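## Task

Carry the sticky-note block off the desk and set it on the counter, without any desk carton reaching the floor and without the robot toppling or being left leaning.

## Robot and tools

ROBOT. A LinearBot: an omnidirectional base with a column roughly 1.7 m high. A carriage rides the column (lift_m) and holds two identical six-joint arms, each ending in a two-finger gripper. Arm bases sit about 0.57 m + lift_m above the floor; some carriage parts hang about 0.15 m lower. A hand can reach 0.78 m from its shoulder but only about 0.38 m below the arm base. The hand is about 0.16 m long, 0.1 m wide (0.14 m open); the wrist camera sticks out 0.11 m to one side of joint 6's axis. Fingertips are about 0.005 m thick in the closing direction and 0.02 m across. Parked joints 1-6: 0, 0.05, 0.05, 1.45, 0, 0; parked, the robot is about 0.85 m wide, 0.65 m long. Cameras: carriage_camera (fixed, forward, tilted about 20 degrees down), left_wrist_camera and right_wrist_camera (looking beyond the fingertips).

FRAMES. All positions in metres. Base frame: origin on the floor below the base centre, x forward, y left, z up. left_hand and right_hand readings are the midpoint between that hand's pads, in this frame; quat_wxyz rotates base axes to hand axes (hand z along the fingers, y the opening direction; a hand pointing straight up with joints 1, 5, 6 at 0 gives (1, 0, 0, 0)). base_odometry is in the frame the base had at scene start, counts wheel turns only (slip shows as travel), heading in rad, left positive, -3.142 to 3.142; it drifts a degree or two after turns or long strafes.

move. Optional "base" (one command only), "joints", "speeds", "min_time_s", "cameras"; with no action it just reports. base is an offset from where the base last reported itself: {"translate_m": d} forward positive, -2 to 2 m; {"strafe_m": d} left positive, -2 to 2 m; {"rotate_rad": d} counter-clockwise positive, -6.3 to 6.3 rad. joints is one object keyed by joint name, each value an absolute target: lift_m 0 to 1 m; per arm (left_ and right_ prefixes, same ranges) joint1_rad -2.617 to 3.054 (yaw about vertical, 0 forward, positive left), joint2_rad 0 to 3.141 (shoulder: 0 upper arm back and level, 1.57 vertical, 3.14 forward and level), joint3_rad 0 to 3.141 (elbow: 0 folded, 3.14 straight), joint4_rad -1.57 to 1.57 (wrist pitch, positive lifts fingertips), joint5_rad -1.57 to 1.57 (wrist yaw, positive swings fingertips right, opposite sense to joint 1), joint6_rad -2.094 to 2.094 (roll about finger axis, positive clockwise viewed from forearm), gripper_m 0 to 0.093 (pad gap). Tolerances for "done": lift 0.004, joints 1-6 0.02/0.105/0.06/0.04/0.025/0.02, gripper 0.004. speeds caps top speed for that call only: translate_m and strafe_m 0.02-0.5 m/s, rotate_rad 0.05-1.57 rad/s, lift_m 0.08-0.25 m/s (defaults are the maxima). min_time_s 0.1-8 s sets a floor on each arm and gripper motion's duration, giving straighter paths. One action lasts at most 15 s; drives quit after 14 s (time_out). Unknown keys make a call invalid; out-of-range values get it refused, and a refusal or a stop blocking a command cancels the rest of that reply's move, wait and finished_scene calls. Joints omitted may still be driving to old targets.

wait: seconds 0 to 10, plus cameras; returns state and images. zoom_image: camera and region [x0, y0, x1, y1] in pixels from the top-left, at most 504 by 504, on a camera present in the latest images. finished_scene: scene (this scene's number); irreversible, reports success and starts the next task. The goal must hold with no help from the robot.

RESULTS. The "move" line reads done or the worst status. "off_target": stopped short, may still be pushing. "contact_stop"/"time_out": target dropped, holds in place. "joint command not followed"/"not_followed": arm targets withheld because arms would come within millimetres of each other; to untangle, send one arm its current readings with joint 1 swung clear, then the other in a later call. on_its_own lists uncommanded behaviour ("held at" is a target). motor_effort is percent of max, bracket = peak, fairly inaccurate; lift effort falling while lowering means a hand or load is resting on something. Joint torques wrap at ±28 N m for joints 1-3. Gripper on a hard object reads slightly narrower (up to 0.005 m) or wider (up to 0.002 m) than it; shut on nothing reads 0.000-0.003. Firm grips may show off_target. About 0.005 m below the first-touch reading it squeezes at full force (45-70 N per pad); soft objects crush more. Release by commanding well above the reading. MOTOR HOT warns at 75 °C; at 100 °C that arm goes limp for 30-60 s (OVER-TEMPERATURE FAULT, keys say "limit_stop_at_motor_heat"; resend targets afterwards).

CAUTIONS. Hand readings are optimistic, the real hand usually lower, especially far out or under load (1 kg sags 7-25 cm). Arm moves of 0.1 m or more can stray about 2 cm without min_time_s. Arms have no contact stop and spring forward when freed. The base stops on wheel overload only, ignoring arms; after a stop, back off about 0.2 m (or turn back). Never reverse beneath a table edge into the column. Don't let the arms strike or squeeze each other, including fingers. Avoid tipping: high carriage, outstretched or loaded arms, pushing, and sudden stops all reduce stability; only images reveal a lean. Park arms when idle to avoid overheating. Objects may get nudged occasionally. Avoid drops, releasing moving objects, slams and hard pushes, and keep desk cartons off the floor.

Each tool is called after ">>>" by a JSON object that holds its "method" and its "body", one argument or row to a line.

## Session

>>> {"method": "move", "body": {

}}

Scene clock: 0.00 s.
Joint torques (N m): no reading
base_odometry: x=+0.000 y=+0.000 heading=+0.000
base_status: not commanded
joint_positions: lift_m=+0.300 left_joint1_rad=-0.010 left_joint2_rad=+0.044 left_joint3_rad=+0.048 left_joint4_rad=+1.430 left_joint5_rad=-0.008 left_joint6_rad=-0.004 left_gripper_m=+0.09396 right_joint1_rad=-0.011 right_joint2_rad=+0.047 right_joint3_rad=+0.039 right_joint4_rad=+1.421 right_joint5_rad=-0.003 right_joint6_rad=-0.048 right_gripper_m=+0.09396
joint_status: not commanded
motor_effort: lift_m=+29 drive_wheels=-1
left_hand: x=+0.2675 y=+0.3100 z=+1.2842 quat_wxyz=(+0.998, -0.004, +0.069, -0.007) (m; base frame)
right_hand: x=+0.2731 y=-0.3089 z=+1.2813 quat_wxyz=(+0.996, -0.003, +0.079, -0.029) (m; base frame)
pictures: carriage_camera, left_wrist_camera, right_wrist_camera
Images, in order (width x height): carriage_camera 504x504, left_wrist_camera 504x504, right_wrist_camera 504x504.

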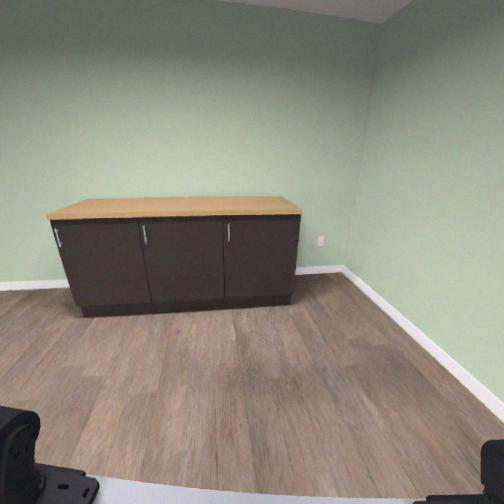

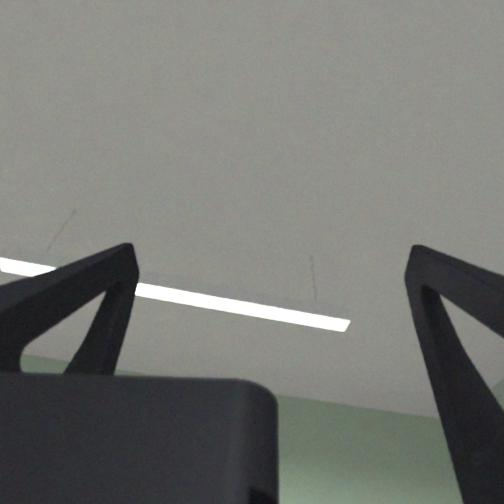

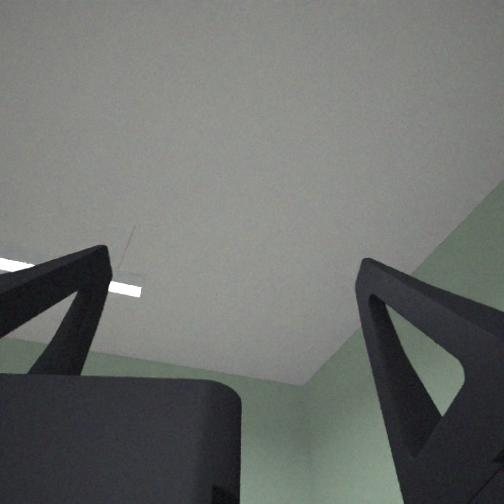

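>>> {"method": "move", "body": {
  "base": {"rotate_rad": 1.2},
  "cameras": ["carriage_camera"]
}}

>>> {"method": "move", "body": {
  "base": {"rotate_rad": 1.2},
  "cameras": ["carriage_camera"]
}}

>>> {"method": "move", "body": {
  "base": {"rotate_rad": 1.2},
  "cameras": ["carriage_camera"]
}}

>>> {"method": "move", "body": {
  "base": {"rotate_rad": 1.2},
  "cameras": ["carriage_camera"]
}}

Scene clock: 16.33 s.
Joint torques (N m): left_arm=[0.61 4.3 5.93 -0.22 -0.1 -0.04] | right_arm=[-0.08 4.22 7.24 -0.04 0 -0.12]
move: done
base_odometry: x=+0.000 y=+0.000 heading=+1.200
base_status: done
joint_positions: lift_m=+0.300 left_joint1_rad=-0.010 left_joint2_rad=+0.044 left_joint3_rad=+0.048 left_joint4_rad=+1.430 left_joint5_rad=-0.008 left_joint6_rad=-0.004 left_gripper_m=+0.09396 right_joint1_rad=-0.011 right_joint2_rad=+0.047 right_joint3_rad=+0.039 right_joint4_rad=+1.420 right_joint5_rad=-0.003 right_joint6_rad=-0.048 right_gripper_m=+0.09396
joint_status: not commanded
motor_effort: lift_m=+30(30) drive_wheels=+6(20)
left_hand: x=+0.2675 y=+0.3100 z=+1.2842 quat_wxyz=(+0.998, -0.004, +0.069, -0.007) (m; base frame)
right_hand: x=+0.2733 y=-0.3089 z=+1.2813 quat_wxyz=(+0.996, -0.003, +0.079, -0.029) (m; base frame)
pictures: carriage_camera
Images, in order (width x height): carriage_camera 504x504.

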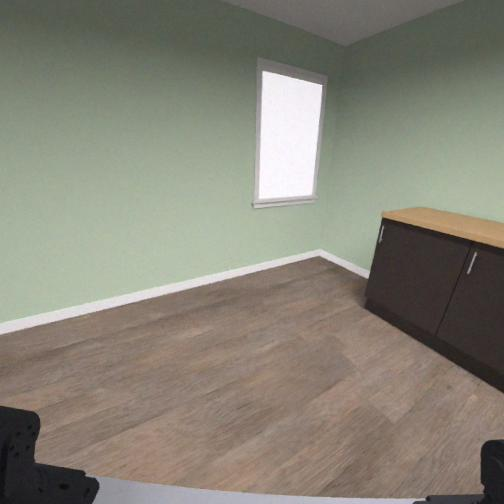

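Scene clock: 19.10 s.
Joint torques (N m): left_arm=[0.69 4.3 6.01 -0.21 -0.15 -0.04] | right_arm=[-0.01 4.27 7.23 -0.03 0 -0.11]
move: done
base_odometry: x=+0.000 y=+0.000 heading=+2.399
base_status: done
joint_positions: lift_m=+0.300 left_joint1_rad=-0.010 left_joint2_rad=+0.044 left_joint3_rad=+0.048 left_joint4_rad=+1.429 left_joint5_rad=-0.008 left_joint6_rad=-0.004 left_gripper_m=+0.09397 right_joint1_rad=-0.011 right_joint2_rad=+0.047 right_joint3_rad=+0.039 right_joint4_rad=+1.420 right_joint5_rad=-0.003 right_joint6_rad=-0.048 right_gripper_m=+0.09397
joint_status: not commanded
motor_effort: lift_m=+30(30) drive_wheels=+6(13)
left_hand: x=+0.2676 y=+0.3100 z=+1.2841 quat_wxyz=(+0.998, -0.004, +0.069, -0.007) (m; base frame)
right_hand: x=+0.2734 y=-0.3089 z=+1.2813 quat_wxyz=(+0.996, -0.003, +0.079, -0.029) (m; base frame)
pictures: carriage_camera
Images, in order (width x height): carriage_camera 504x504.

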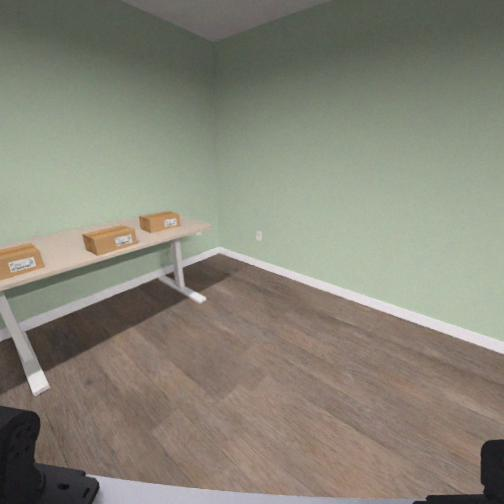

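Scene clock: 21.87 s.
Joint torques (N m): left_arm=[0.59 4.29 6 -0.2 -0.12 -0.05] | right_arm=[-0.02 4.23 7.19 -0.04 -0.01 -0.11]
move: done
base_odometry: x=+0.000 y=+0.000 heading=-2.685
base_status: done
joint_positions: lift_m=+0.300 left_joint1_rad=-0.010 left_joint2_rad=+0.044 left_joint3_rad=+0.048 left_joint4_rad=+1.429 left_joint5_rad=-0.008 left_joint6_rad=-0.004 left_gripper_m=+0.09398 right_joint1_rad=-0.011 right_joint2_rad=+0.047 right_joint3_rad=+0.039 right_joint4_rad=+1.419 right_joint5_rad=-0.003 right_joint6_rad=-0.048 right_gripper_m=+0.09398
joint_status: not commanded
motor_effort: lift_m=+30(30) drive_wheels=+7(14)
left_hand: x=+0.2676 y=+0.3100 z=+1.2841 quat_wxyz=(+0.998, -0.004, +0.069, -0.007) (m; base frame)
right_hand: x=+0.2734 y=-0.3089 z=+1.2813 quat_wxyz=(+0.996, -0.003, +0.079, -0.029) (m; base frame)
pictures: carriage_camera
Images, in order (width x height): carriage_camera 504x504.

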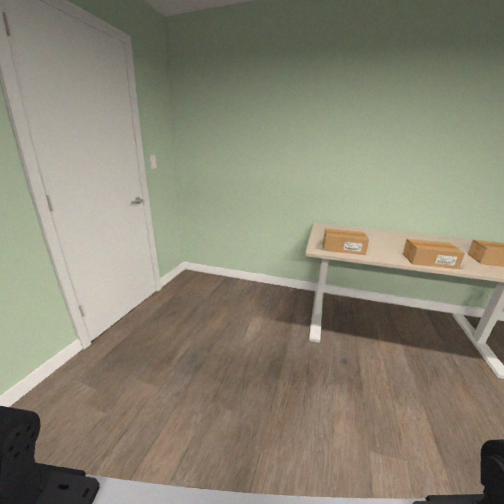

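Scene clock: 24.63 s.
Joint torques (N m): left_arm=[0.59 4.26 6.01 -0.19 -0.11 -0.06] | right_arm=[-0.06 4.26 7.16 -0.03 0.01 -0.12]
move: done
base_odometry: x=+0.000 y=+0.000 heading=-1.485
base_status: done
joint_positions: lift_m=+0.300 left_joint1_rad=-0.010 left_joint2_rad=+0.044 left_joint3_rad=+0.048 left_joint4_rad=+1.429 left_joint5_rad=-0.008 left_joint6_rad=-0.004 left_gripper_m=+0.09398 right_joint1_rad=-0.011 right_joint2_rad=+0.047 right_joint3_rad=+0.039 right_joint4_rad=+1.419 right_joint5_rad=-0.003 right_joint6_rad=-0.048 right_gripper_m=+0.09398
joint_status: not commanded
motor_effort: lift_m=+29(30) drive_wheels=+5(13)
left_hand: x=+0.2677 y=+0.3100 z=+1.2841 quat_wxyz=(+0.998, -0.004, +0.069, -0.007) (m; base frame)
right_hand: x=+0.2735 y=-0.3089 z=+1.2813 quat_wxyz=(+0.996, -0.003, +0.080, -0.029) (m; base frame)
pictures: carriage_camera
Images, in order (width x height): carriage_camera 504x504.

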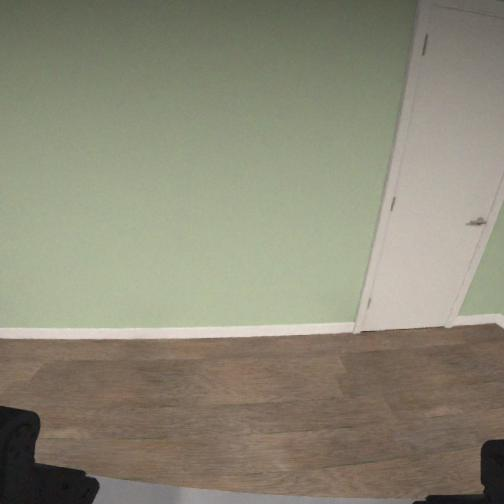

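>>> {"method": "move", "body": {
  "base": {"rotate_rad": -1.657},
  "joints": {"lift_m": 0.75},
  "cameras": ["carriage_camera"]
}}

Scene clock: 34.27 s.
Joint torques (N m): left_arm=[0.59 4.33 5.98 -0.19 -0.1 -0.04] | right_arm=[-0.05 4.29 7.21 -0.04 0 -0.11]
move: done
base_odometry: x=+0.000 y=+0.000 heading=+3.142
base_status: done
joint_positions: lift_m=+0.750 left_joint1_rad=-0.010 left_joint2_rad=+0.044 left_joint3_rad=+0.048 left_joint4_rad=+1.428 left_joint5_rad=-0.008 left_joint6_rad=-0.004 left_gripper_m=+0.09398 right_joint1_rad=-0.011 right_joint2_rad=+0.047 right_joint3_rad=+0.039 right_joint4_rad=+1.419 right_joint5_rad=-0.003 right_joint6_rad=-0.048 right_gripper_m=+0.09398
joint_status: all done
motor_effort: lift_m=+31(38) drive_wheels=+7(18)
left_hand: x=+0.2679 y=+0.3101 z=+1.7340 quat_wxyz=(+0.998, -0.004, +0.069, -0.007) (m; base frame)
right_hand: x=+0.2735 y=-0.3089 z=+1.7312 quat_wxyz=(+0.996, -0.003, +0.080, -0.029) (m; base frame)
pictures: carriage_camera
Images, in order (width x height): carriage_camera 504x504.

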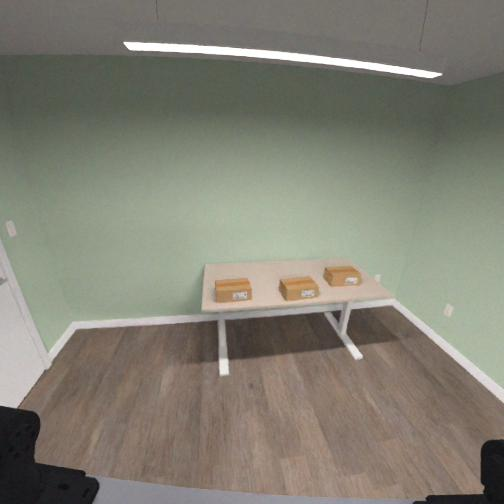

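>>> {"method": "zoom_image", "body": {
  "camera": "carriage_camera",
  "region": [190, 250, 410, 330]
}}

Scaled by 2.291 from the camera's 504x504 image, which has a finer 720x720 frame.

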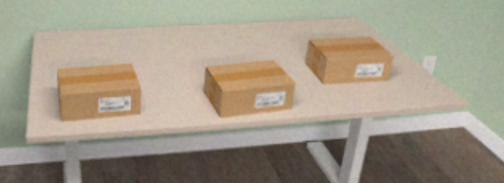

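>>> {"method": "move", "body": {
  "base": {"translate_m": 0.8},
  "joints": {"lift_m": 1.0},
  "cameras": ["carriage_camera"]
}}

Scene clock: 44.73 s.
Joint torques (N m): left_arm=[0.65 4.34 6.04 -0.18 -0.11 -0.06] | right_arm=[-0.02 4.29 7.21 0.01 0 -0.12]
move: done
base_odometry: x=-0.800 y=+0.002 heading=+3.140
base_status: done
joint_positions: lift_m=+0.997 left_joint1_rad=-0.010 left_joint2_rad=+0.044 left_joint3_rad=+0.048 left_joint4_rad=+1.428 left_joint5_rad=-0.008 left_joint6_rad=-0.004 left_gripper_m=+0.09398 right_joint1_rad=-0.011 right_joint2_rad=+0.047 right_joint3_rad=+0.039 right_joint4_rad=+1.416 right_joint5_rad=-0.003 right_joint6_rad=-0.048 right_gripper_m=+0.09398
joint_status: all done
joint sent to its limit — lift_m, upper limit.
motor_effort: lift_m=+31(38) drive_wheels=-9(21)
left_hand: x=+0.2679 y=+0.3101 z=+1.9811 quat_wxyz=(+0.998, -0.004, +0.069, -0.007) (m; base frame)
right_hand: x=+0.2742 y=-0.3090 z=+1.9781 quat_wxyz=(+0.996, -0.003, +0.081, -0.029) (m; base frame)
pictures: carriage_camera
Images, in order (width x height): carriage_camera 504x504.

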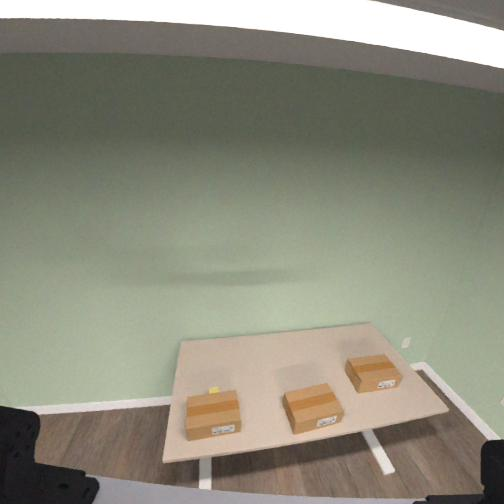

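>>> {"method": "zoom_image", "body": {
  "camera": "carriage_camera",
  "region": [150, 320, 460, 480]
}}

Scaled by 1.626 from the camera's 504x504 image, which has a finer 720x720 frame.

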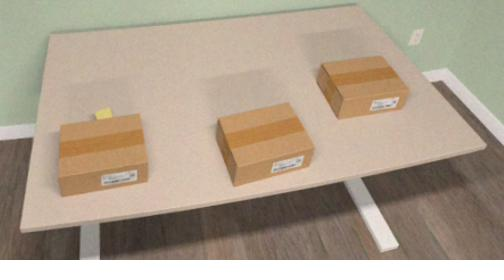

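>>> {"method": "move", "body": {
  "joints": {"left_joint2_rad": 1.57, "left_joint3_rad": 1.57, "left_joint4_rad": 0.0},
  "min_time_s": 3,
  "cameras": ["carriage_camera", "left_wrist_camera"]
}}

>>> {"method": "move", "body": {
  "joints": {"left_joint2_rad": 1.57, "left_joint3_rad": 1.57, "left_joint4_rad": -1.5},
  "min_time_s": 2,
  "cameras": ["carriage_camera", "left_wrist_camera"]
}}

>>> {"method": "move", "body": {
  "joints": {"left_joint2_rad": 2.0, "left_joint3_rad": 1.57, "left_joint4_rad": -1.1},
  "min_time_s": 2,
  "cameras": ["carriage_camera", "left_wrist_camera"]
}}

>>> {"method": "move", "body": {
  "joints": {"left_joint2_rad": 2.0, "left_joint3_rad": 2.2, "left_joint4_rad": -1.5},
  "min_time_s": 2,
  "cameras": ["carriage_camera", "left_wrist_camera"]
}}

>>> {"method": "move", "body": {
  "joints": {"left_joint2_rad": 0.05, "left_joint3_rad": 0.05, "left_joint4_rad": 1.45},
  "min_time_s": 3,
  "cameras": ["carriage_camera"]
}}

Scene clock: 78.77 s.
Joint torques (N m): left_arm=[0.65 -7.73 10.91 2.43 -0.15 -0.05] | right_arm=[-0.06 4.23 7.2 0 0 -0.11]
move: done
base_odometry: x=-0.800 y=+0.002 heading=+3.140
base_status: not commanded
joint_positions: lift_m=+0.997 left_joint1_rad=-0.010 left_joint2_rad=+1.556 left_joint3_rad=+1.544 left_joint4_rad=+0.021 left_joint5_rad=-0.006 left_joint6_rad=-0.004 left_gripper_m=+0.09398 right_joint1_rad=-0.011 right_joint2_rad=+0.047 right_joint3_rad=+0.039 right_joint4_rad=+1.416 right_joint5_rad=-0.003 right_joint6_rad=-0.048 right_gripper_m=+0.09398
joint_status: all done
motor_effort: lift_m=+31(31) drive_wheels=+7(12)
left_hand: x=+0.7405 y=+0.3049 z=+1.9881 quat_wxyz=(+0.710, +0.000, +0.704, -0.003) (m; base frame)
right_hand: x=+0.2742 y=-0.3090 z=+1.9781 quat_wxyz=(+0.996, -0.003, +0.081, -0.029) (m; base frame)
pictures: carriage_camera, left_wrist_camera
Images, in order (width x height): carriage_camera 504x504, left_wrist_camera 504x504.

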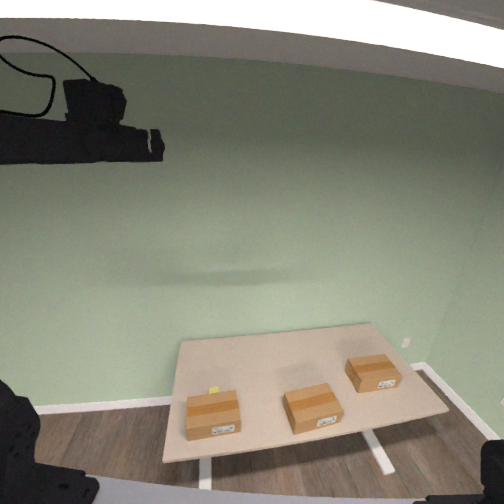

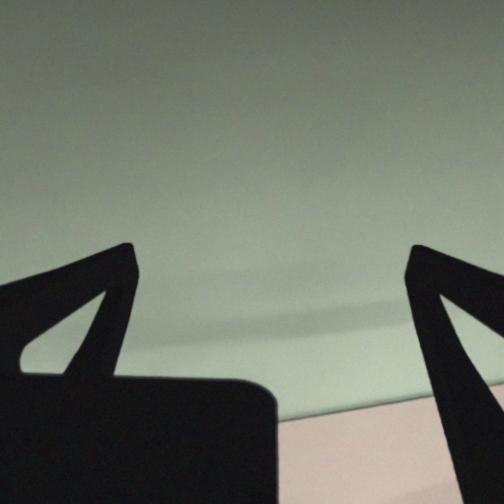

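Scene clock: 81.20 s.
Joint torques (N m): left_arm=[0.62 -6.06 9.43 0.6 -0.15 -0.04] | right_arm=[-0.05 4.25 7.2 0 0 -0.11]
move: done
base_odometry: x=-0.800 y=+0.002 heading=+3.140
base_status: not commanded
joint_positions: lift_m=+0.997 left_joint1_rad=-0.010 left_joint2_rad=+1.556 left_joint3_rad=+1.544 left_joint4_rad=-1.484 left_joint5_rad=-0.006 left_joint6_rad=-0.004 left_gripper_m=+0.09398 right_joint1_rad=-0.011 right_joint2_rad=+0.047 right_joint3_rad=+0.039 right_joint4_rad=+1.416 right_joint5_rad=-0.003 right_joint6_rad=-0.048 right_gripper_m=+0.09398
joint_status: all done
motor_effort: lift_m=+31(31) drive_wheels=-11(11)
left_hand: x=+0.5130 y=+0.3072 z=+1.7407 quat_wxyz=(+0.037, +0.003, +0.999, +0.003) (m; base frame)
right_hand: x=+0.2742 y=-0.3090 z=+1.9781 quat_wxyz=(+0.996, -0.003, +0.081, -0.029) (m; base frame)
pictures: carriage_camera, left_wrist_camera
Images, in order (width x height): carriage_camera 504x504, left_wrist_camera 504x504.

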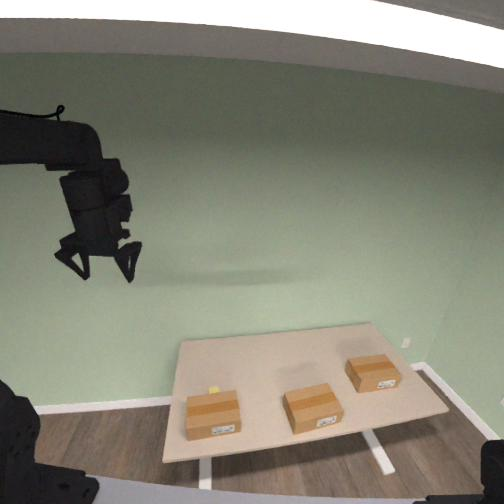

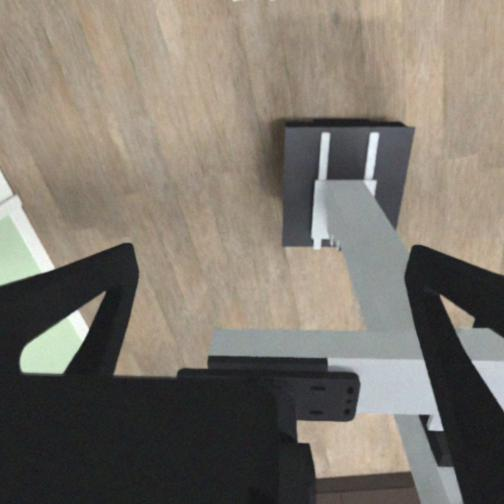

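Scene clock: 83.50 s.
Joint torques (N m): left_arm=[0.64 -10.41 8.92 0.76 -0.14 -0.06] | right_arm=[-0.01 4.23 7.2 0.02 0.01 -0.12]
move: done
base_odometry: x=-0.800 y=+0.002 heading=+3.140
base_status: not commanded
joint_positions: lift_m=+0.997 left_joint1_rad=-0.010 left_joint2_rad=+1.982 left_joint3_rad=+1.549 left_joint4_rad=-1.112 left_joint5_rad=-0.006 left_joint6_rad=-0.004 left_gripper_m=+0.09398 right_joint1_rad=-0.011 right_joint2_rad=+0.047 right_joint3_rad=+0.039 right_joint4_rad=+1.416 right_joint5_rad=-0.003 right_joint6_rad=-0.048 right_gripper_m=+0.09398
joint_status: all done
motor_effort: lift_m=+31(31) drive_wheels=+7(11)
left_hand: x=+0.6123 y=+0.3062 z=+1.6127 quat_wxyz=(+0.013, +0.003, +1.000, +0.003) (m; base frame)
right_hand: x=+0.2742 y=-0.3090 z=+1.9781 quat_wxyz=(+0.996, -0.003, +0.081, -0.029) (m; base frame)
pictures: carriage_camera, left_wrist_camera
Images, in order (width x height): carriage_camera 504x504, left_wrist_camera 504x504.

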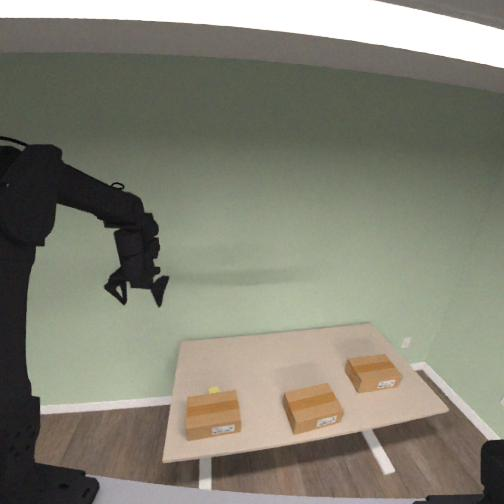

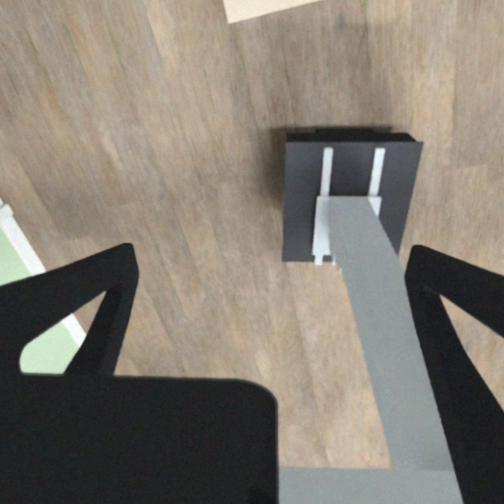

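Scene clock: 85.80 s.
Joint torques (N m): left_arm=[0.61 -10.33 8.87 1.08 -0.15 -0.05] | right_arm=[-0.01 4.22 7.23 0.01 0.01 -0.12]
move: done
base_odometry: x=-0.800 y=+0.002 heading=+3.140
base_status: not commanded
joint_positions: lift_m=+0.997 left_joint1_rad=-0.010 left_joint2_rad=+1.983 left_joint3_rad=+2.178 left_joint4_rad=-1.483 left_joint5_rad=-0.006 left_joint6_rad=-0.004 left_gripper_m=+0.09398 right_joint1_rad=-0.011 right_joint2_rad=+0.047 right_joint3_rad=+0.039 right_joint4_rad=+1.416 right_joint5_rad=-0.003 right_joint6_rad=-0.048 right_gripper_m=+0.09398
joint_status: all done
motor_effort: lift_m=+31(31) drive_wheels=+6(8)
left_hand: x=+0.6560 y=+0.3058 z=+1.7773 quat_wxyz=(+0.141, +0.003, +0.990, +0.002) (m; base frame)
right_hand: x=+0.2742 y=-0.3090 z=+1.9781 quat_wxyz=(+0.996, -0.003, +0.081, -0.029) (m; base frame)
pictures: carriage_camera, left_wrist_camera
Images, in order (width x height): carriage_camera 504x504, left_wrist_camera 504x504.

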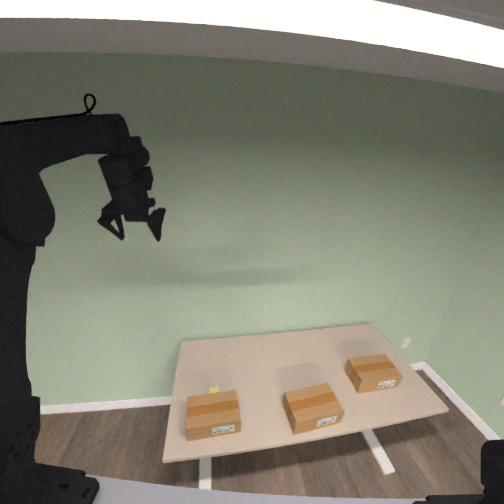

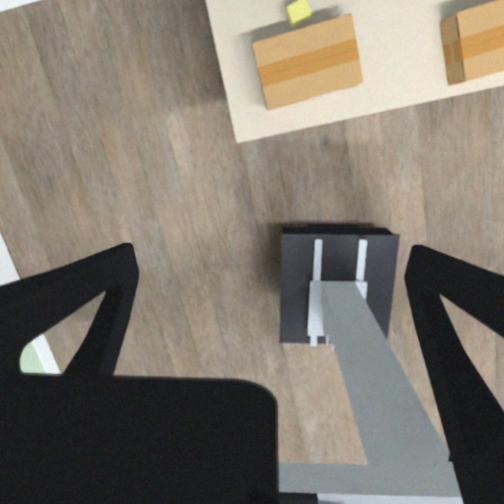

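Scene clock: 89.20 s.
Joint torques (N m): left_arm=[0.62 3.36 4.63 -0.01 -0.13 -0.05] | right_arm=[-0.06 4.22 7.2 0 0.01 -0.12]
move: done
base_odometry: x=-0.800 y=+0.002 heading=+3.140
base_status: not commanded
joint_positions: lift_m=+0.997 left_joint1_rad=-0.010 left_joint2_rad=+0.060 left_joint3_rad=+0.063 left_joint4_rad=+1.436 left_joint5_rad=-0.006 left_joint6_rad=-0.004 left_gripper_m=+0.09398 right_joint1_rad=-0.011 right_joint2_rad=+0.047 right_joint3_rad=+0.039 right_joint4_rad=+1.416 right_joint5_rad=-0.003 right_joint6_rad=-0.048 right_gripper_m=+0.09398
joint_status: all done
motor_effort: lift_m=+31(31) drive_wheels=-10(11)
left_hand: x=+0.2666 y=+0.3097 z=+1.9852 quat_wxyz=(+0.998, -0.003, +0.066, -0.007) (m; base frame)
right_hand: x=+0.2742 y=-0.3090 z=+1.9781 quat_wxyz=(+0.996, -0.003, +0.081, -0.029) (m; base frame)
pictures: carriage_camera
Images, in order (width x height): carriage_camera 504x504.

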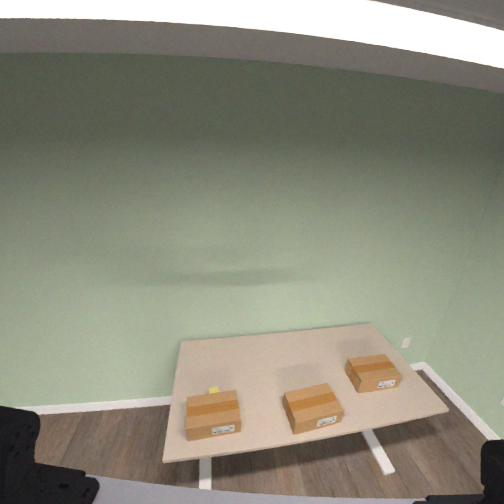

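>>> {"method": "move", "body": {
  "base": {"rotate_rad": 0.21},
  "cameras": ["carriage_camera"]
}}

>>> {"method": "move", "body": {
  "joints": {"left_joint2_rad": 1.6, "left_joint3_rad": 1.57, "left_joint4_rad": -1.53},
  "min_time_s": 3,
  "cameras": ["carriage_camera", "left_wrist_camera"]
}}

Scene clock: 192.60 s.
Joint torques (N m): left_arm=[0.62 3.36 4.74 -0.11 -0.13 -0.04] | right_arm=[0.02 4.25 7.2 0 0.01 -0.12]
move: done
base_odometry: x=-0.801 y=+0.002 heading=-2.933
base_status: done
joint_positions: lift_m=+0.997 left_joint1_rad=-0.010 left_joint2_rad=+0.060 left_joint3_rad=+0.062 left_joint4_rad=+1.441 left_joint5_rad=-0.007 left_joint6_rad=-0.004 left_gripper_m=+0.09399 right_joint1_rad=-0.011 right_joint2_rad=+0.047 right_joint3_rad=+0.039 right_joint4_rad=+1.417 right_joint5_rad=-0.003 right_joint6_rad=-0.048 right_gripper_m=+0.09398
joint_status: not commanded
motor_effort: lift_m=+31(32) drive_wheels=+8(14)
left_hand: x=+0.2655 y=+0.3098 z=+1.9852 quat_wxyz=(+0.998, -0.003, +0.064, -0.007) (m; base frame)
right_hand: x=+0.2741 y=-0.3090 z=+1.9781 quat_wxyz=(+0.996, -0.003, +0.081, -0.029) (m; base frame)
pictures: carriage_camera
Images, in order (width x height): carriage_camera 504x504.

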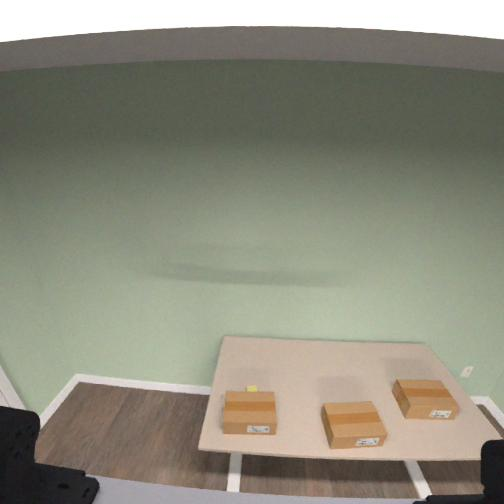

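Scene clock: 196.03 s.
Joint torques (N m): left_arm=[0.61 -6.41 8.95 0.4 -0.14 -0.05] | right_arm=[-0.06 4.26 7.2 -0.01 0 -0.12]
move: done
base_odometry: x=-0.801 y=+0.002 heading=-2.933
base_status: not commanded
joint_positions: lift_m=+0.997 left_joint1_rad=-0.010 left_joint2_rad=+1.587 left_joint3_rad=+1.548 left_joint4_rad=-1.514 left_joint5_rad=-0.007 left_joint6_rad=-0.004 left_gripper_m=+0.09399 right_joint1_rad=-0.011 right_joint2_rad=+0.047 right_joint3_rad=+0.039 right_joint4_rad=+1.417 right_joint5_rad=-0.003 right_joint6_rad=-0.048 right_gripper_m=+0.09398
joint_status: all done
motor_effort: lift_m=+31(31) drive_wheels=+8(11)
left_hand: x=+0.5085 y=+0.3073 z=+1.7335 quat_wxyz=(+0.009, +0.003, +1.000, +0.003) (m; base frame)
right_hand: x=+0.2741 y=-0.3090 z=+1.9781 quat_wxyz=(+0.996, -0.003, +0.081, -0.029) (m; base frame)
pictures: carriage_camera, left_wrist_camera
Images, in order (width x height): carriage_camera 504x504, left_wrist_camera 504x504.

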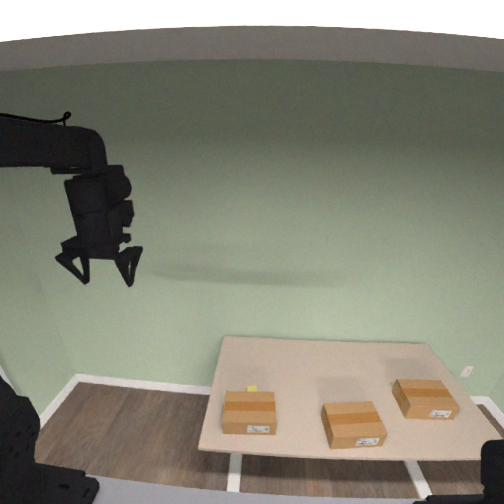

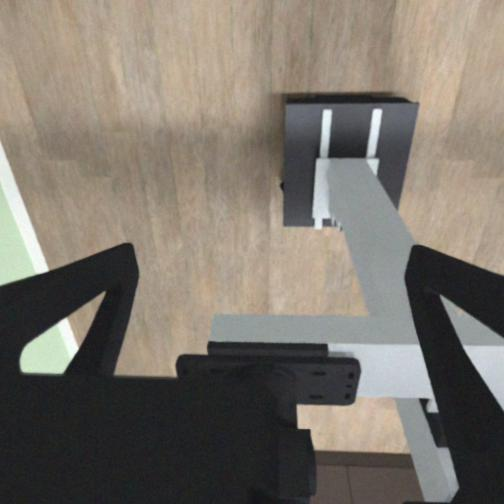

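>>> {"method": "move", "body": {
  "base": {"strafe_m": -0.31},
  "joints": {"left_joint2_rad": 2.556, "left_joint3_rad": 1.43, "left_joint4_rad": -0.445},
  "min_time_s": 2,
  "cameras": ["carriage_camera", "left_wrist_camera"]
}}

>>> {"method": "move", "body": {
  "base": {"translate_m": 0.3},
  "cameras": ["carriage_camera", "left_wrist_camera"]
}}

Scene clock: 217.57 s.
Joint torques (N m): left_arm=[0.64 -12.86 3.81 0.74 -0.15 -0.05] | right_arm=[-0.06 4.27 7.2 -0.01 0 -0.11]
move: done
base_odometry: x=-0.865 y=+0.305 heading=-2.932
base_status: done
joint_positions: lift_m=+0.997 left_joint1_rad=-0.013 left_joint2_rad=+2.538 left_joint3_rad=+1.440 left_joint4_rad=-0.457 left_joint5_rad=-0.007 left_joint6_rad=-0.004 left_gripper_m=+0.09399 right_joint1_rad=-0.010 right_joint2_rad=+0.047 right_joint3_rad=+0.039 right_joint4_rad=+1.417 right_joint5_rad=-0.003 right_joint6_rad=-0.048 right_gripper_m=+0.09398
joint_status: all done
motor_effort: lift_m=+31(32) drive_wheels=-10(19)
left_hand: x=+0.6390 y=+0.3048 z=+1.3782 quat_wxyz=(+0.008, +0.004, +1.000, +0.003) (m; base frame)
right_hand: x=+0.2740 y=-0.3089 z=+1.9782 quat_wxyz=(+0.996, -0.003, +0.081, -0.029) (m; base frame)
pictures: carriage_camera, left_wrist_camera
Images, in order (width x height): carriage_camera 504x504, left_wrist_camera 504x504.

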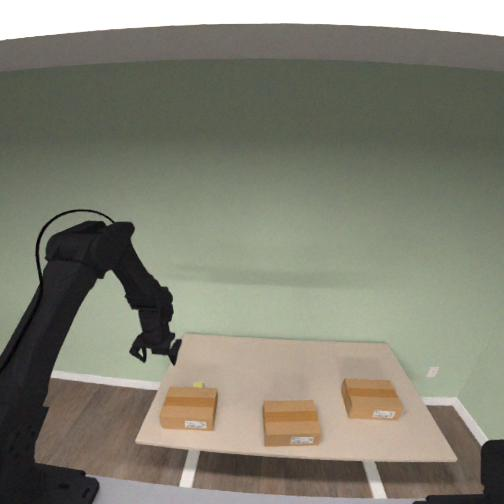

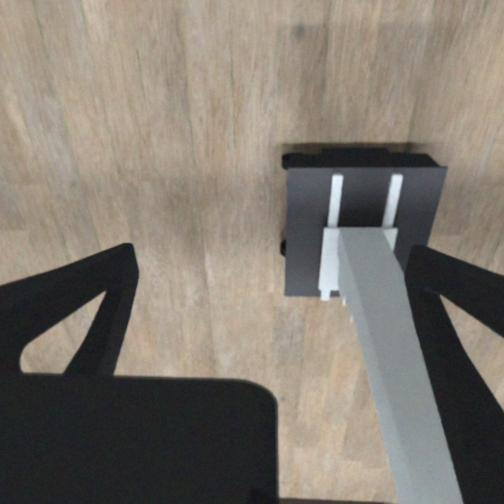

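Scene clock: 220.17 s.
Joint torques (N m): left_arm=[0.84 -12.88 3.86 0.67 -0.14 -0.04] | right_arm=[-0.1 4.21 7.23 0.02 0 -0.12]
move: done
base_odometry: x=-1.159 y=+0.243 heading=-2.933
base_status: done
joint_positions: lift_m=+0.997 left_joint1_rad=-0.013 left_joint2_rad=+2.538 left_joint3_rad=+1.440 left_joint4_rad=-0.448 left_joint5_rad=-0.007 left_joint6_rad=-0.004 left_gripper_m=+0.09399 right_joint1_rad=-0.010 right_joint2_rad=+0.047 right_joint3_rad=+0.039 right_joint4_rad=+1.416 right_joint5_rad=-0.003 right_joint6_rad=-0.048 right_gripper_m=+0.09398
joint_status: not commanded
motor_effort: lift_m=+31(31) drive_wheels=+6(15)
left_hand: x=+0.6412 y=+0.3048 z=+1.3782 quat_wxyz=(+0.012, +0.004, +1.000, +0.003) (m; base frame)
right_hand: x=+0.2744 y=-0.3089 z=+1.9781 quat_wxyz=(+0.996, -0.003, +0.081, -0.029) (m; base frame)
pictures: carriage_camera, left_wrist_camera
Images, in order (width x height): carriage_camera 504x504, left_wrist_camera 504x504.

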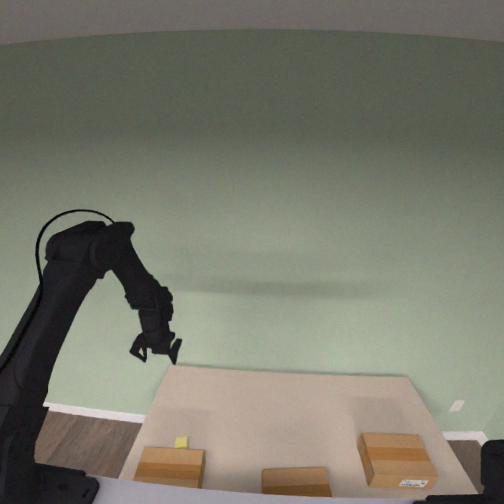

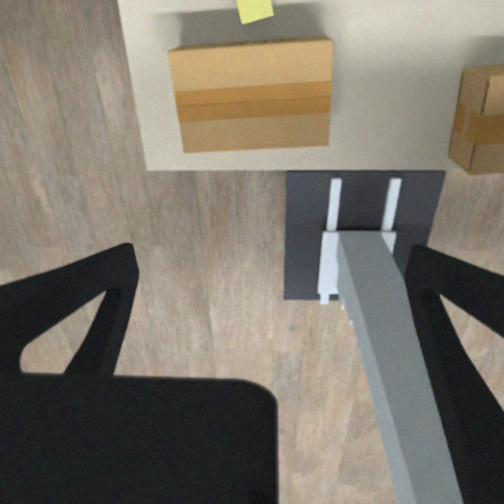

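>>> {"method": "move", "body": {
  "joints": {"lift_m": 0.75},
  "cameras": ["carriage_camera", "left_wrist_camera"]
}}

>>> {"method": "move", "body": {
  "base": {"translate_m": 0.1},
  "cameras": ["carriage_camera", "left_wrist_camera"]
}}

>>> {"method": "move", "body": {
  "joints": {"lift_m": 0.6},
  "cameras": ["carriage_camera", "left_wrist_camera"]
}}

Scene clock: 228.50 s.
Joint torques (N m): left_arm=[0.84 -13.97 3.99 0.59 -0.14 -0.04] | right_arm=[-0.05 4.26 7.2 0.02 0.01 -0.13]
move: done
base_odometry: x=-1.159 y=+0.243 heading=-2.933
base_status: not commanded
joint_positions: lift_m=+0.750 left_joint1_rad=-0.013 left_joint2_rad=+2.549 left_joint3_rad=+1.437 left_joint4_rad=-0.445 left_joint5_rad=-0.007 left_joint6_rad=-0.004 left_gripper_m=+0.09399 right_joint1_rad=-0.010 right_joint2_rad=+0.047 right_joint3_rad=+0.039 right_joint4_rad=+1.416 right_joint5_rad=-0.003 right_joint6_rad=-0.048 right_gripper_m=+0.09398
joint_status: all done
motor_effort: lift_m=+27(29) drive_wheels=+5(9)
left_hand: x=+0.6374 y=+0.3048 z=+1.1267 quat_wxyz=(+0.007, +0.004, +1.000, +0.003) (m; base frame)
right_hand: x=+0.2744 y=-0.3089 z=+1.7313 quat_wxyz=(+0.996, -0.003, +0.081, -0.029) (m; base frame)
pictures: carriage_camera, left_wrist_camera
Images, in order (width x height): carriage_camera 504x504, left_wrist_camera 504x504.

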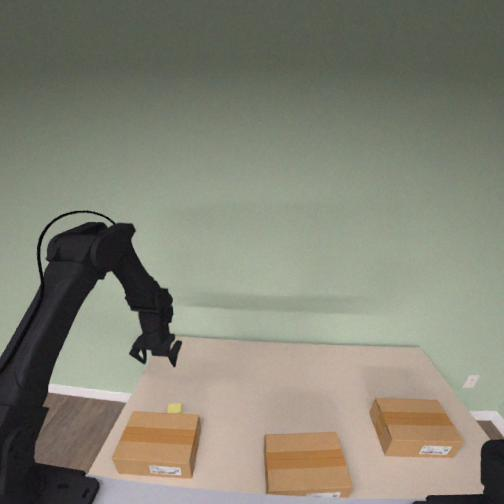

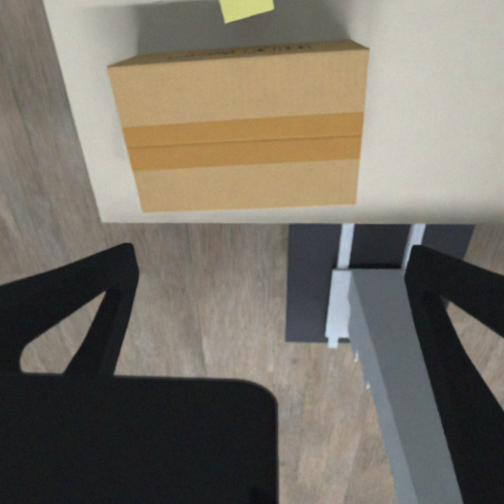

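Scene clock: 230.13 s.
Joint torques (N m): left_arm=[0.84 -13.96 4.05 0.6 -0.13 -0.04] | right_arm=[-0.03 4.18 7.17 0.04 0 -0.11]
move: done
base_odometry: x=-1.257 y=+0.222 heading=-2.934
base_status: done
joint_positions: lift_m=+0.750 left_joint1_rad=-0.013 left_joint2_rad=+2.549 left_joint3_rad=+1.437 left_joint4_rad=-0.445 left_joint5_rad=-0.007 left_joint6_rad=-0.004 left_gripper_m=+0.09399 right_joint1_rad=-0.010 right_joint2_rad=+0.047 right_joint3_rad=+0.039 right_joint4_rad=+1.414 right_joint5_rad=-0.003 right_joint6_rad=-0.048 right_gripper_m=+0.09398
joint_status: not commanded
motor_effort: lift_m=+27(28) drive_wheels=-8(12)
left_hand: x=+0.6374 y=+0.3050 z=+1.1267 quat_wxyz=(+0.007, +0.004, +1.000, +0.003) (m; base frame)
right_hand: x=+0.2746 y=-0.3089 z=+1.7313 quat_wxyz=(+0.996, -0.003, +0.082, -0.029) (m; base frame)
pictures: carriage_camera, left_wrist_camera
Images, in order (width x height): carriage_camera 504x504, left_wrist_camera 504x504.

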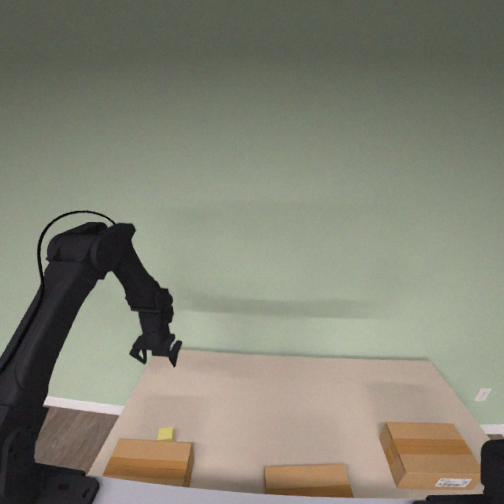

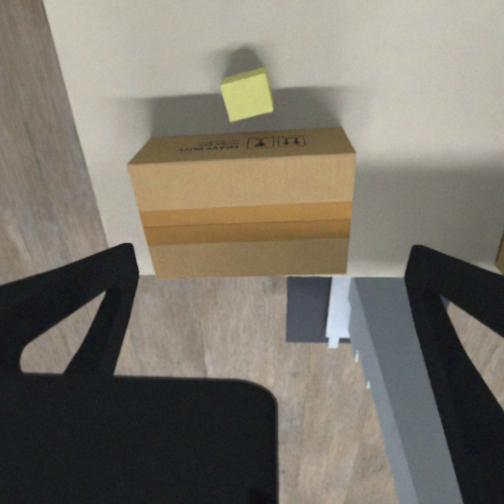

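Scene clock: 231.27 s.
Joint torques (N m): left_arm=[0.8 -14.15 4.1 0.58 -0.12 -0.06] | right_arm=[-0.09 4.21 7.21 0.02 0.02 -0.12]
move: done
base_odometry: x=-1.257 y=+0.222 heading=-2.934
base_status: not commanded
joint_positions: lift_m=+0.600 left_joint1_rad=-0.013 left_joint2_rad=+2.550 left_joint3_rad=+1.437 left_joint4_rad=-0.444 left_joint5_rad=-0.007 left_joint6_rad=-0.004 left_gripper_m=+0.09399 right_joint1_rad=-0.010 right_joint2_rad=+0.047 right_joint3_rad=+0.039 right_joint4_rad=+1.414 right_joint5_rad=-0.003 right_joint6_rad=-0.048 right_gripper_m=+0.09398
joint_status: all done
motor_effort: lift_m=+28(28) drive_wheels=+4(9)
left_hand: x=+0.6373 y=+0.3050 z=+0.9762 quat_wxyz=(+0.007, +0.004, +1.000, +0.003) (m; base frame)
right_hand: x=+0.2746 y=-0.3089 z=+1.5813 quat_wxyz=(+0.996, -0.003, +0.082, -0.029) (m; base frame)
pictures: carriage_camera, left_wrist_camera
Images, in order (width x height): carriage_camera 504x504, left_wrist_camera 504x504.

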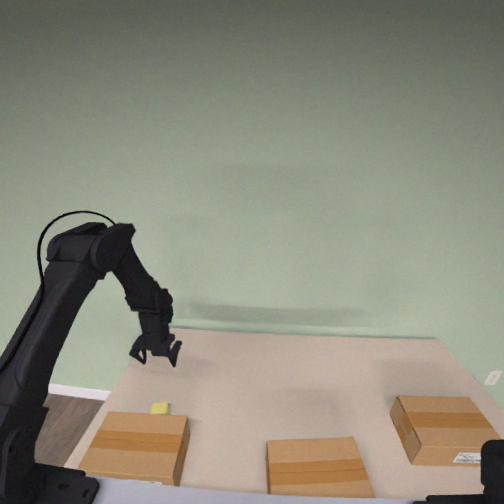

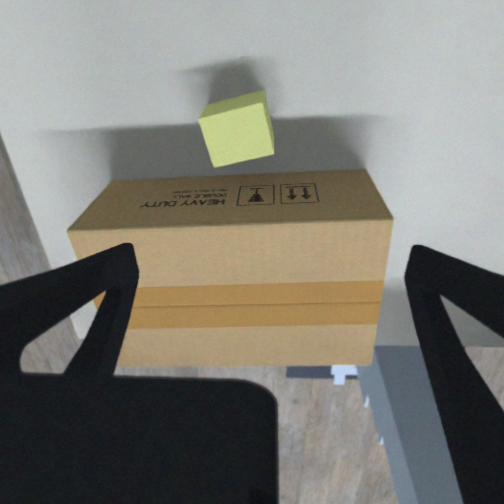

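>>> {"method": "zoom_image", "body": {
  "camera": "left_wrist_camera",
  "region": [130, 40, 330, 240]
}}

Scaled by 2.520 from the camera's 504x504 image, which has a finer 720x720 frame.

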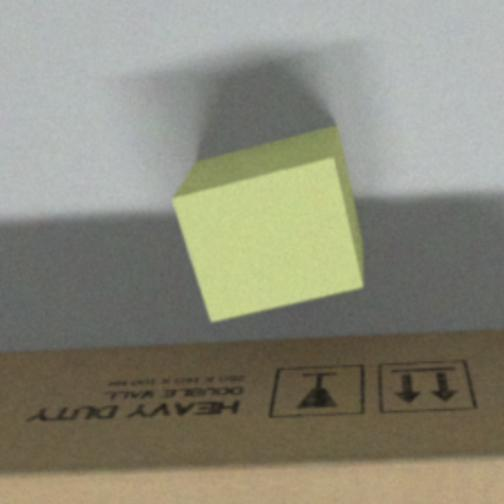

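>>> {"method": "move", "body": {
  "joints": {"left_joint1_rad": 0.035, "left_joint2_rad": 2.528, "left_joint3_rad": 1.366, "left_joint4_rad": -0.42, "left_joint6_rad": -0.186, "lift_m": 0.48},
  "min_time_s": 1.5,
  "cameras": ["carriage_camera", "left_wrist_camera"]
}}

Scene clock: 320.77 s.
Joint torques (N m): left_arm=[1.05 -16.43 3.22 0.57 -0.15 -0.16] | right_arm=[-0.08 4.25 7.19 0.02 0 -0.12]
move: done
base_odometry: x=-1.257 y=+0.222 heading=-2.934
base_status: not commanded
joint_positions: lift_m=+0.480 left_joint1_rad=+0.030 left_joint2_rad=+2.550 left_joint3_rad=+1.377 left_joint4_rad=-0.432 left_joint5_rad=-0.007 left_joint6_rad=-0.177 left_gripper_m=+0.09399 right_joint1_rad=-0.010 right_joint2_rad=+0.047 right_joint3_rad=+0.039 right_joint4_rad=+1.414 right_joint5_rad=-0.003 right_joint6_rad=-0.048 right_gripper_m=+0.09398
joint_status: all done
motor_effort: lift_m=+28(29) drive_wheels=+1(9)
left_hand: x=+0.6133 y=+0.3214 z=+0.8469 quat_wxyz=(-0.017, -0.103, +0.995, +0.005) (m; base frame)
right_hand: x=+0.2746 y=-0.3089 z=+1.4612 quat_wxyz=(+0.996, -0.003, +0.082, -0.029) (m; base frame)
pictures: carriage_camera, left_wrist_camera
Images, in order (width x height): carriage_camera 504x504, left_wrist_camera 504x504.

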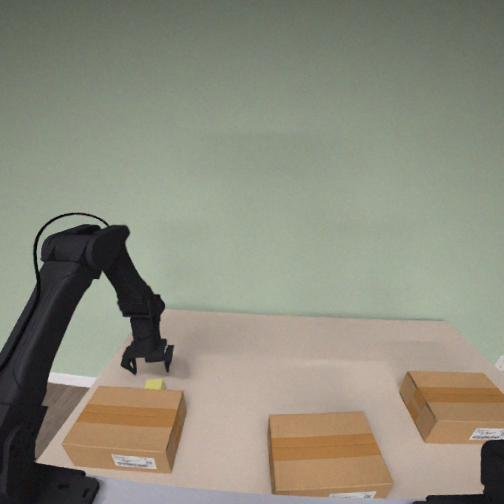

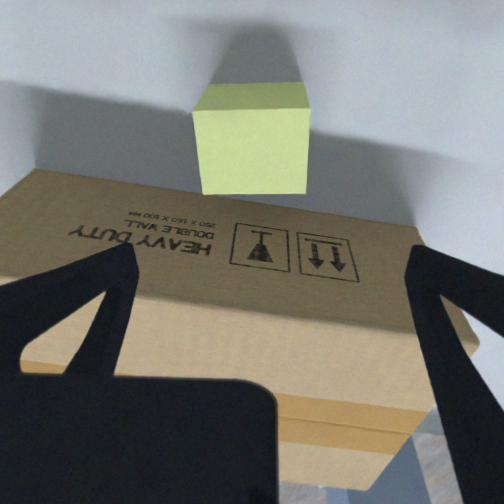

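>>> {"method": "move", "body": {
  "joints": {"left_joint1_rad": 0.052, "left_joint2_rad": 2.528, "left_joint3_rad": 1.381, "left_joint4_rad": -0.401, "left_joint6_rad": -0.186},
  "min_time_s": 1,
  "cameras": ["left_wrist_camera"]
}}

>>> {"method": "move", "body": {
  "joints": {"lift_m": 0.43},
  "speeds": {"lift_m": 0.08},
  "cameras": ["carriage_camera", "left_wrist_camera"]
}}

Scene clock: 346.40 s.
Joint torques (N m): left_arm=[0.96 -16.44 4.85 0.66 -0.15 -0.15] | right_arm=[-0.09 4.26 7.24 0.03 0 -0.1]
move: done
base_odometry: x=-1.257 y=+0.222 heading=-2.934
base_status: not commanded
joint_positions: lift_m=+0.480 left_joint1_rad=+0.048 left_joint2_rad=+2.550 left_joint3_rad=+1.377 left_joint4_rad=-0.413 left_joint5_rad=-0.007 left_joint6_rad=-0.177 left_gripper_m=+0.09399 right_joint1_rad=-0.010 right_joint2_rad=+0.047 right_joint3_rad=+0.039 right_joint4_rad=+1.414 right_joint5_rad=-0.003 right_joint6_rad=-0.048 right_gripper_m=+0.09398
joint_status: all done
motor_effort: lift_m=+28(28) drive_wheels=+3(6)
left_hand: x=+0.6177 y=+0.3284 z=+0.8468 quat_wxyz=(-0.008, -0.112, +0.994, +0.004) (m; base frame)
right_hand: x=+0.2746 y=-0.3089 z=+1.4612 quat_wxyz=(+0.996, -0.003, +0.082, -0.029) (m; base frame)
pictures: left_wrist_camera
Images, in order (width x height): left_wrist_camera 504x504.

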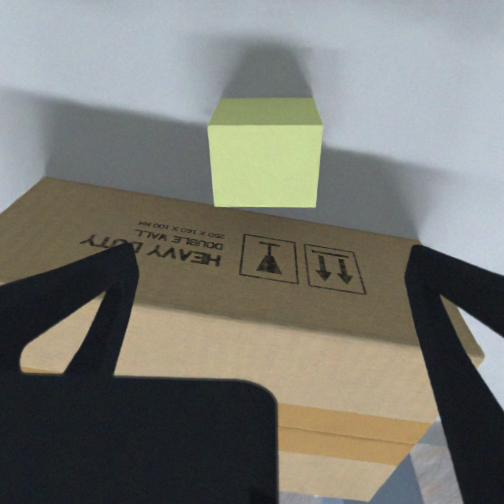

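Scene clock: 347.47 s.
Joint torques (N m): left_arm=[0.99 -16.18 4.83 0.6 -0.15 -0.14] | right_arm=[-0.03 4.25 7.25 0.02 0.01 -0.12]
move: done
base_odometry: x=-1.257 y=+0.222 heading=-2.934
base_status: not commanded
joint_positions: lift_m=+0.430 left_joint1_rad=+0.048 left_joint2_rad=+2.547 left_joint3_rad=+1.377 left_joint4_rad=-0.406 left_joint5_rad=-0.007 left_joint6_rad=-0.178 left_gripper_m=+0.09399 right_joint1_rad=-0.010 right_joint2_rad=+0.047 right_joint3_rad=+0.039 right_joint4_rad=+1.414 right_joint5_rad=-0.003 right_joint6_rad=-0.048 right_gripper_m=+0.09398
joint_status: all done
motor_effort: lift_m=+28(28) drive_wheels=+5(9)
left_hand: x=+0.6204 y=+0.3286 z=+0.7979 quat_wxyz=(-0.002, -0.112, +0.994, +0.003) (m; base frame)
right_hand: x=+0.2746 y=-0.3089 z=+1.4113 quat_wxyz=(+0.996, -0.003, +0.082, -0.029) (m; base frame)
pictures: carriage_camera, left_wrist_camera
Images, in order (width x height): carriage_camera 504x504, left_wrist_camera 504x504.

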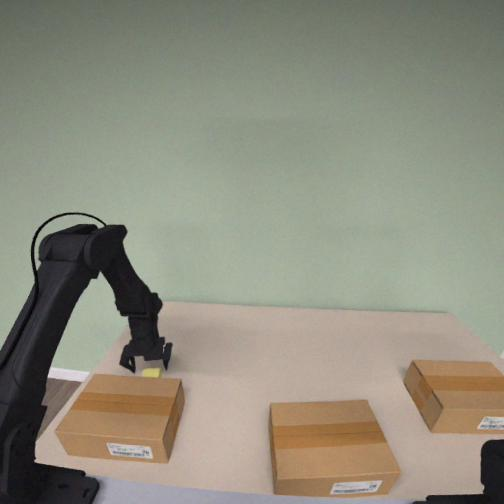

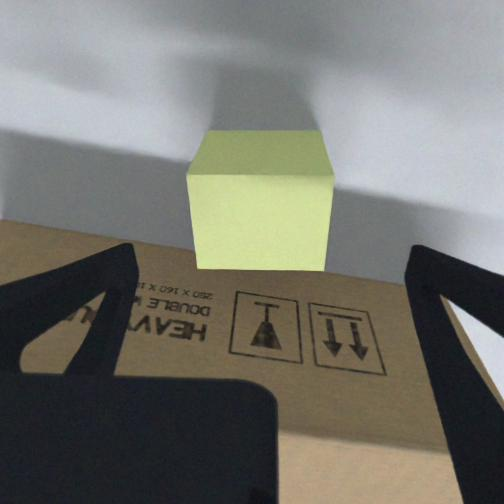

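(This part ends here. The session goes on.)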